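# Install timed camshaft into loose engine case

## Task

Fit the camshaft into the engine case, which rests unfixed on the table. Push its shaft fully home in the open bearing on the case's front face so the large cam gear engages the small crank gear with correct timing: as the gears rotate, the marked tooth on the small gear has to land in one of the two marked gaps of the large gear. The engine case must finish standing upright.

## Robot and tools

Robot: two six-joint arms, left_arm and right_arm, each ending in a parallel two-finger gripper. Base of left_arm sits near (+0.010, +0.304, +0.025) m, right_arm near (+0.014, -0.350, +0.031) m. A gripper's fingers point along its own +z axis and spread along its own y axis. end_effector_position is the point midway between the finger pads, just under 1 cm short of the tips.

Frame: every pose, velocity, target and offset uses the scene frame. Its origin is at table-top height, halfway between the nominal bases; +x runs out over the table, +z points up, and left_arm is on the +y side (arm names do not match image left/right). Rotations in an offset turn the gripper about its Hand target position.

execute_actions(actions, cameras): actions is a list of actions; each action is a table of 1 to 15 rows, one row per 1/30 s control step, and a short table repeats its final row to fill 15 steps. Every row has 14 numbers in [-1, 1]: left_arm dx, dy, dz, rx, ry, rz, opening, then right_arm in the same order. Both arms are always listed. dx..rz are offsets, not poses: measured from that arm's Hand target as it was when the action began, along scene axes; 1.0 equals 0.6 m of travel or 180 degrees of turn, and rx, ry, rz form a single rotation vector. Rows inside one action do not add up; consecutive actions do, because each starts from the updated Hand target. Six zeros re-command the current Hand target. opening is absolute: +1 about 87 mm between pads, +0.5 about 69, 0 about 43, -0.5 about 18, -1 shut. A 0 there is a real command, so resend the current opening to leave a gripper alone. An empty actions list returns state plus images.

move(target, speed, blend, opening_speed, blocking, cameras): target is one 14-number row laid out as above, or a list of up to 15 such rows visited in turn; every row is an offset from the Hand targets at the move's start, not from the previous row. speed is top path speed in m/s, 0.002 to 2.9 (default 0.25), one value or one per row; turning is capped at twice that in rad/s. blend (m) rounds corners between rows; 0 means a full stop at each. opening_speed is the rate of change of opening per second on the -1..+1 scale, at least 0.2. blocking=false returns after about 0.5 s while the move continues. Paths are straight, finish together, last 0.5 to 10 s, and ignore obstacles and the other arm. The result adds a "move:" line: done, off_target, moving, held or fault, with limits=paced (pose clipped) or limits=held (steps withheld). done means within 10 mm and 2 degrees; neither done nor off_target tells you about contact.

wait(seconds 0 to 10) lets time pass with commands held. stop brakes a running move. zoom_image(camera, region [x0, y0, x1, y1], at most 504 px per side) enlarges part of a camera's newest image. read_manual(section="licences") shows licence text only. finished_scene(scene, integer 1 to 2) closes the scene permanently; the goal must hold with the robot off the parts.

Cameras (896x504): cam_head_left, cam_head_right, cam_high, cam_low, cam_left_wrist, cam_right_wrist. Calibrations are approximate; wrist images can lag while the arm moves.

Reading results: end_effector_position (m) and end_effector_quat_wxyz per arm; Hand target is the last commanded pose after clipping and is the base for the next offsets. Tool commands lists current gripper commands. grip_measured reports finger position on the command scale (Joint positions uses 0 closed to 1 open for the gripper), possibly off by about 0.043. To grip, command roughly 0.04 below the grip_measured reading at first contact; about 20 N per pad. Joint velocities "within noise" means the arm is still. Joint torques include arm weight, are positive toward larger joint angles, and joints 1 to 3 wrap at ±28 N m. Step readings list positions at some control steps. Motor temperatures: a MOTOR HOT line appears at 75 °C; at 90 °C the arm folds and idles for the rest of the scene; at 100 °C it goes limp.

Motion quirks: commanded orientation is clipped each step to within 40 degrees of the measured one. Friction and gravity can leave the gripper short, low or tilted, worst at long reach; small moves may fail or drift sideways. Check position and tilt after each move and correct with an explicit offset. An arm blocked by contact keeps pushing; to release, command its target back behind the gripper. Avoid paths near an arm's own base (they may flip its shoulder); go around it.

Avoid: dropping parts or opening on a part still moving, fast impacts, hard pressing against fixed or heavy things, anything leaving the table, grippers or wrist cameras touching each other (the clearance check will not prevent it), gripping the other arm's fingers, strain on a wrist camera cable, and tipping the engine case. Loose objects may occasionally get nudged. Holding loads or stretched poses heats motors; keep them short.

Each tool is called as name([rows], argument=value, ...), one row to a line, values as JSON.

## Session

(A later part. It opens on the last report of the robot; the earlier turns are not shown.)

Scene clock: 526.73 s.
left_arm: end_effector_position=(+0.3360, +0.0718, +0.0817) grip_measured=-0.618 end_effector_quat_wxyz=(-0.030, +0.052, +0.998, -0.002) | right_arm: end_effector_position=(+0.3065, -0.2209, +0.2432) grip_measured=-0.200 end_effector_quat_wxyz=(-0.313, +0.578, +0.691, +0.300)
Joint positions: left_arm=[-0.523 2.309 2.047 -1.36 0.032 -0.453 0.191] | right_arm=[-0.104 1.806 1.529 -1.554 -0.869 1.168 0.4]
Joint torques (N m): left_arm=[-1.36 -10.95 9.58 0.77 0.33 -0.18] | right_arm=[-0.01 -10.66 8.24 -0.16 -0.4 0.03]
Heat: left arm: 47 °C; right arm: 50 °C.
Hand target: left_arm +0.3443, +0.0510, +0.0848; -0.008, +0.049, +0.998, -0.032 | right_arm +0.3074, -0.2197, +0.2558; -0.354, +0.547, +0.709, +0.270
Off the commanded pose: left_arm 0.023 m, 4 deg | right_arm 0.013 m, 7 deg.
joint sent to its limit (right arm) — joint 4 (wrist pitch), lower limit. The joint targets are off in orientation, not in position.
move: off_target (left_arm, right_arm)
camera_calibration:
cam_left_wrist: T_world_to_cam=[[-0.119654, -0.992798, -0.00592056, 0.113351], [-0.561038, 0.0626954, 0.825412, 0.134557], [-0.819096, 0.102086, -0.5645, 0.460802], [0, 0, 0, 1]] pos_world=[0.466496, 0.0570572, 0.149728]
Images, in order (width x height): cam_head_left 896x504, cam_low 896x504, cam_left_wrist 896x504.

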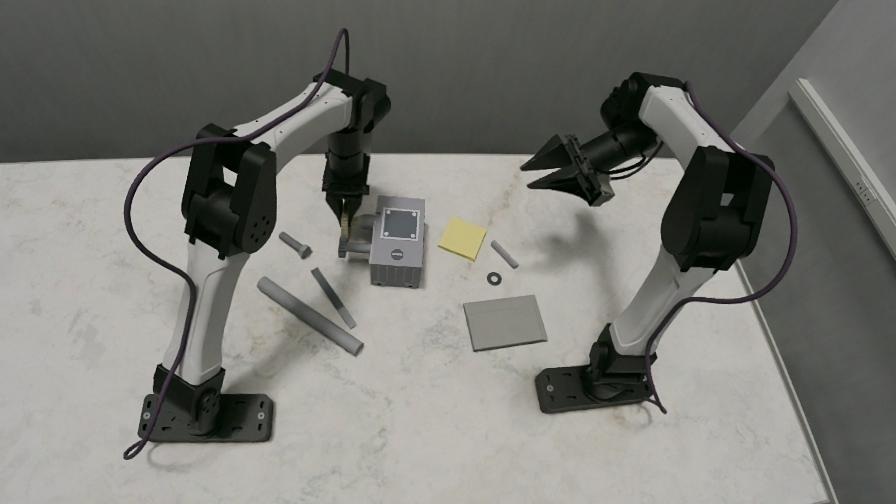

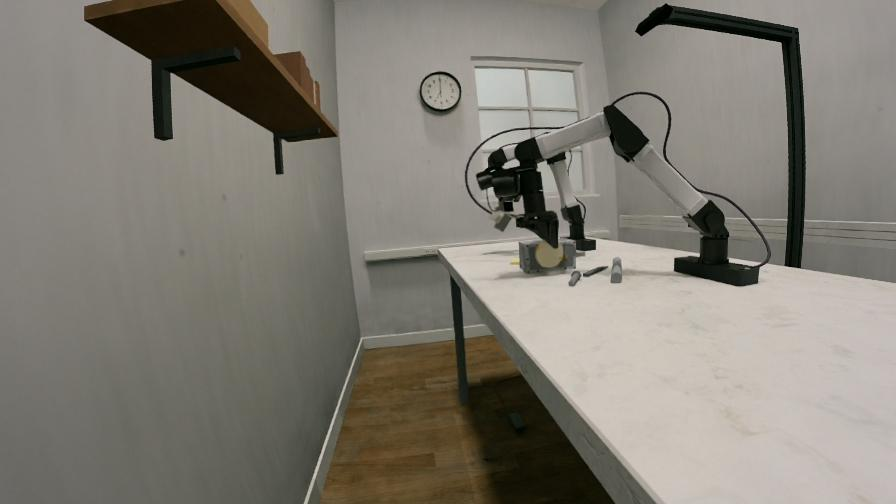

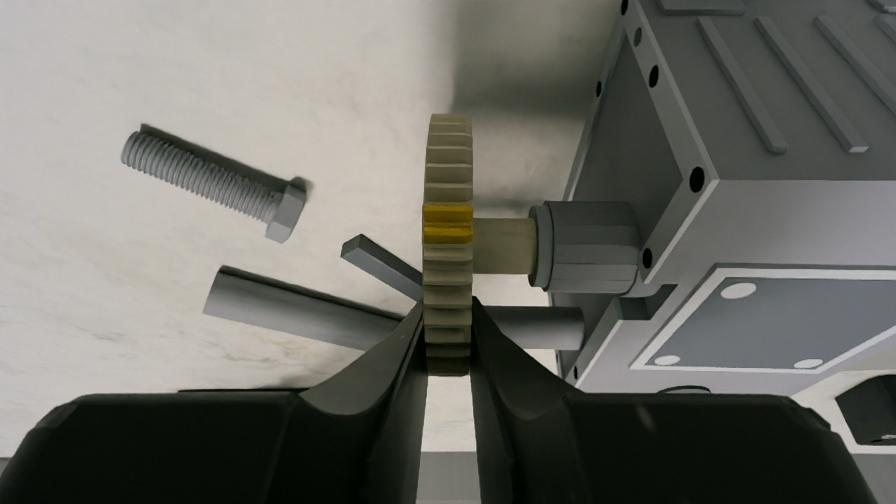

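move([
  [0,-0.008,0,0.004,0.014,0,-0.9,0,0,0,0,0,0,-0.2],
  [0,-0.008,0,0.004,-0.008,0,-0.9,0,0,0,0,0,0,-0.2],
  [-0.006,0.034,0,0,0,0,-0.9,0,0,0,0,0,0,-0.2],
  [-0.006,0.034,0,0,0,0,-0.1,0,0,0,0,0,0,-0.2],
  [-0.006,0.036,0.15,0,0,0,-0.1,0,0,0,0,0,0,-0.2],
  [-0.006,0.25,0.2,0,0,0,-0.1,0,0,0,0,0,0,-0.2],
], speed=[0.06,0.06,0.1,0.1,0.12,0.25], opening_speed=0.5, cameras=["cam_left_wrist","cam_low"])

zoom_image(camera="cam_left_wrist", region=[500, 0, 896, 300])

zoom_image(camera="cam_low", region=[515, 230, 585, 280])

Scene clock: 539.70 s.
left_arm: end_effector_position=(+0.3482, +0.2026, +0.1983) grip_measured=-0.100 end_effector_quat_wxyz=(+0.029, +0.040, +0.998, -0.035) | right_arm: end_effector_position=(+0.3065, -0.2209, +0.2432) grip_measured=-0.200 end_effector_quat_wxyz=(-0.313, +0.578, +0.691, +0.300)
Joint positions: left_arm=[-0.207 2.022 2.077 -1.556 0.057 -0.164 0.45] | right_arm=[-0.104 1.806 1.529 -1.554 -0.869 1.168 0.4]
Joint torques (N m): left_arm=[-0.31 -11.29 5.64 0.42 0.16 0.13] | right_arm=[-0.05 -10.67 8.24 -0.14 -0.4 0.04]
Heat: left arm: 49 °C; right arm: 50 °C.
Hand target: left_arm +0.3407, +0.2010, +0.2047; -0.008, +0.049, +0.998, -0.032 | right_arm +0.3074, -0.2197, +0.2558; -0.354, +0.547, +0.709, +0.270
Off the commanded pose: left_arm 0.010 m, 4 deg | right_arm 0.013 m, 7 deg.
joint sent to its limit (left arm) — joint 4 (wrist pitch), lower limit. The joint targets are off in orientation, not in position.
joint sent to its limit (right arm) — joint 4 (wrist pitch), lower limit. The joint targets are off in orientation, not in position.
move: off_target (left_arm, right_arm)
camera_calibration:
cam_left_wrist: T_world_to_cam=[[-0.0964998, -0.993879, 0.0537879, 0.225759], [-0.652562, 0.10398, 0.750568, 0.0752748], [-0.751566, 0.0373297, -0.658601, 0.531484], [0, 0, 0, 1]] pos_world=[0.470353, 0.19671, 0.281394]
Images, in order (width x height): cam_low 896x504, cam_left_wrist 896x504.

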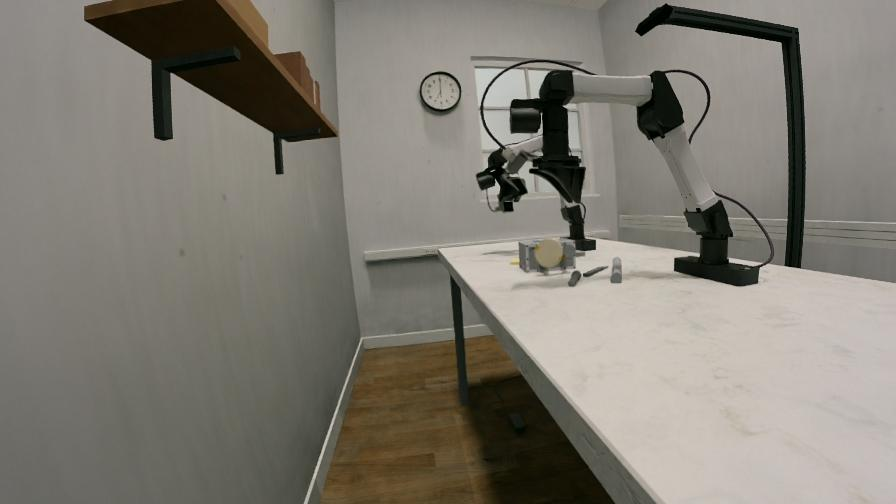

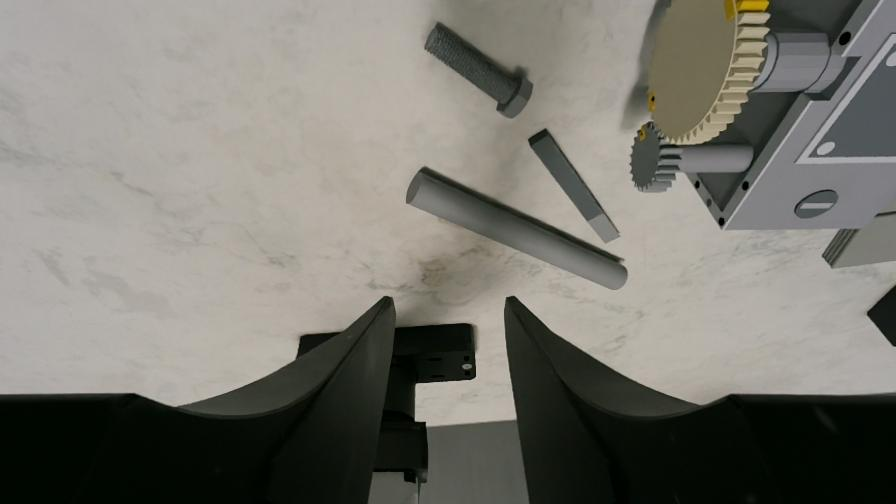

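Scaled by 1.273.

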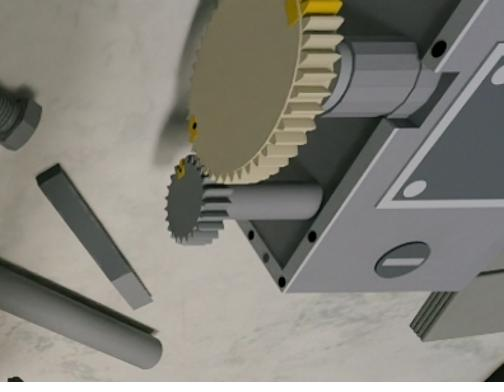

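Scaled by 7.200.

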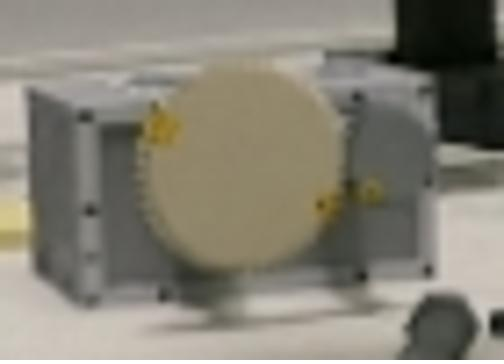

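zoom_image(camera="cam_left_wrist", region=[615, 70, 715, 200])

Scaled by 3.877.

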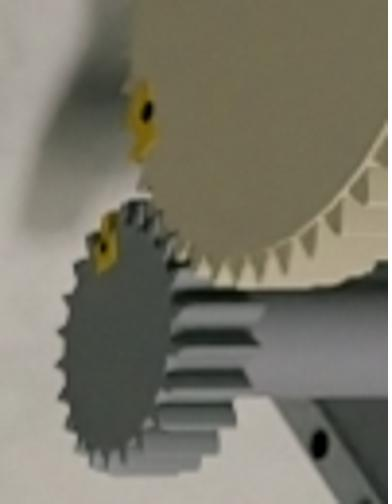

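move([
  [-0.02,0.12,0.02,-0.407,-0.361,-0.365,-0.1,0,0,0,0,0,0,-0.2],
  [-0.02,0.04,-0.12,-0.407,-0.361,-0.365,-0.1,0,0,0,0,0,0,-0.2],
], speed=0.35, cameras=["cam_left_wrist"])

Scene clock: 557.20 s.
left_arm: end_effector_position=(+0.3275, +0.2263, +0.1361) grip_measured=-0.100 end_effector_quat_wxyz=(+0.454, +0.492, +0.606, -0.429) | right_arm: end_effector_position=(+0.3065, -0.2209, +0.2432) grip_measured=-0.200 end_effector_quat_wxyz=(-0.313, +0.578, +0.691, +0.300)
Joint positions: left_arm=[0.308 1.963 1.295 -1.463 1.309 2.07 0.45] | right_arm=[-0.104 1.806 1.529 -1.554 -0.869 1.168 0.4]
Joint torques (N m): left_arm=[-0.21 -7.16 4.64 -0.31 0.59 0.21] | right_arm=[0.03 -10.71 8.2 -0.15 -0.4 0.04]
Motor temperatures (°C): left_arm=[20 50 40 26 22 22 23] | right_arm=[22 50 36 21 19 22 20]
Heat: left arm: 50 °C; right arm: 50 °C.
Hand target: left_arm +0.3287, +0.2250, +0.1327; +0.478, +0.521, +0.479, -0.521 | right_arm +0.3074, -0.2197, +0.2558; -0.354, +0.547, +0.709, +0.270
Off the commanded pose: left_arm 0.004 m, 19 deg | right_arm 0.013 m, 7 deg.
joint sent to its limit (left arm) — joint 6 (wrist roll), upper limit. The joint targets are off in orientation, not in position.
joint sent to its limit (right arm) — joint 4 (wrist pitch), lower limit. The joint targets are off in orientation, not in position.
move: off_target (left_arm, right_arm)
camera_calibration:
cam_left_wrist: T_world_to_cam=[[-0.986061, -0.156509, 0.0564729, 0.352061], [-0.165629, 0.89097, -0.422777, -0.071797], [0.0158526, -0.426237, -0.904473, 0.361158], [0, 0, 0, 1]] pos_world=[0.329536, 0.273008, 0.276422]
Images, in order (width x height): cam_left_wrist 896x504.

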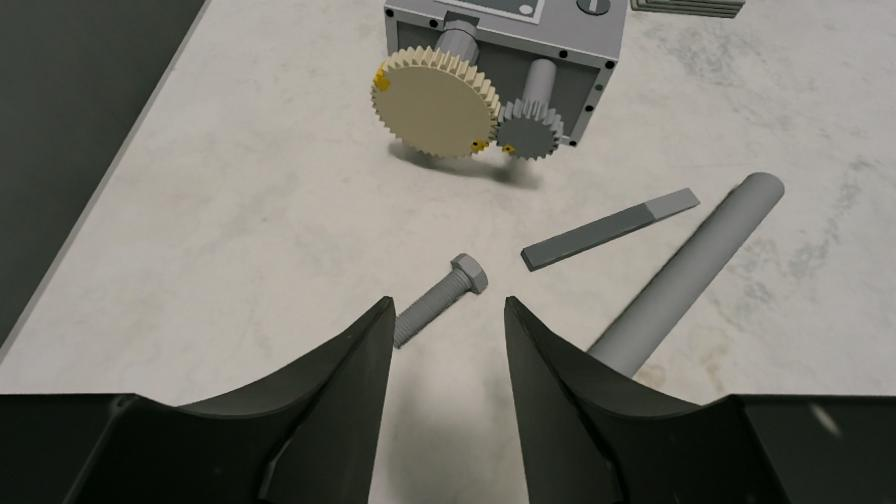

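zoom_image(camera="cam_left_wrist", region=[460, 85, 530, 165])

zoom_image(camera="cam_left_wrist", region=[476, 105, 520, 157])

Scaled by 6.300.

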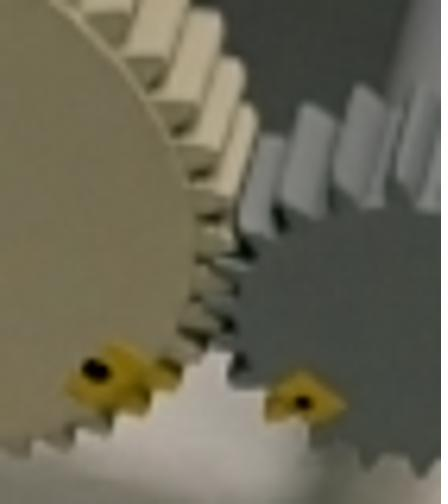

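Scaled by 9.692.

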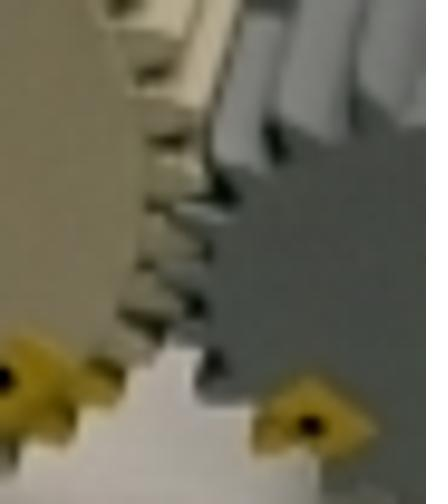

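finished_scene(scene=2)

The scene is finished: the task was done.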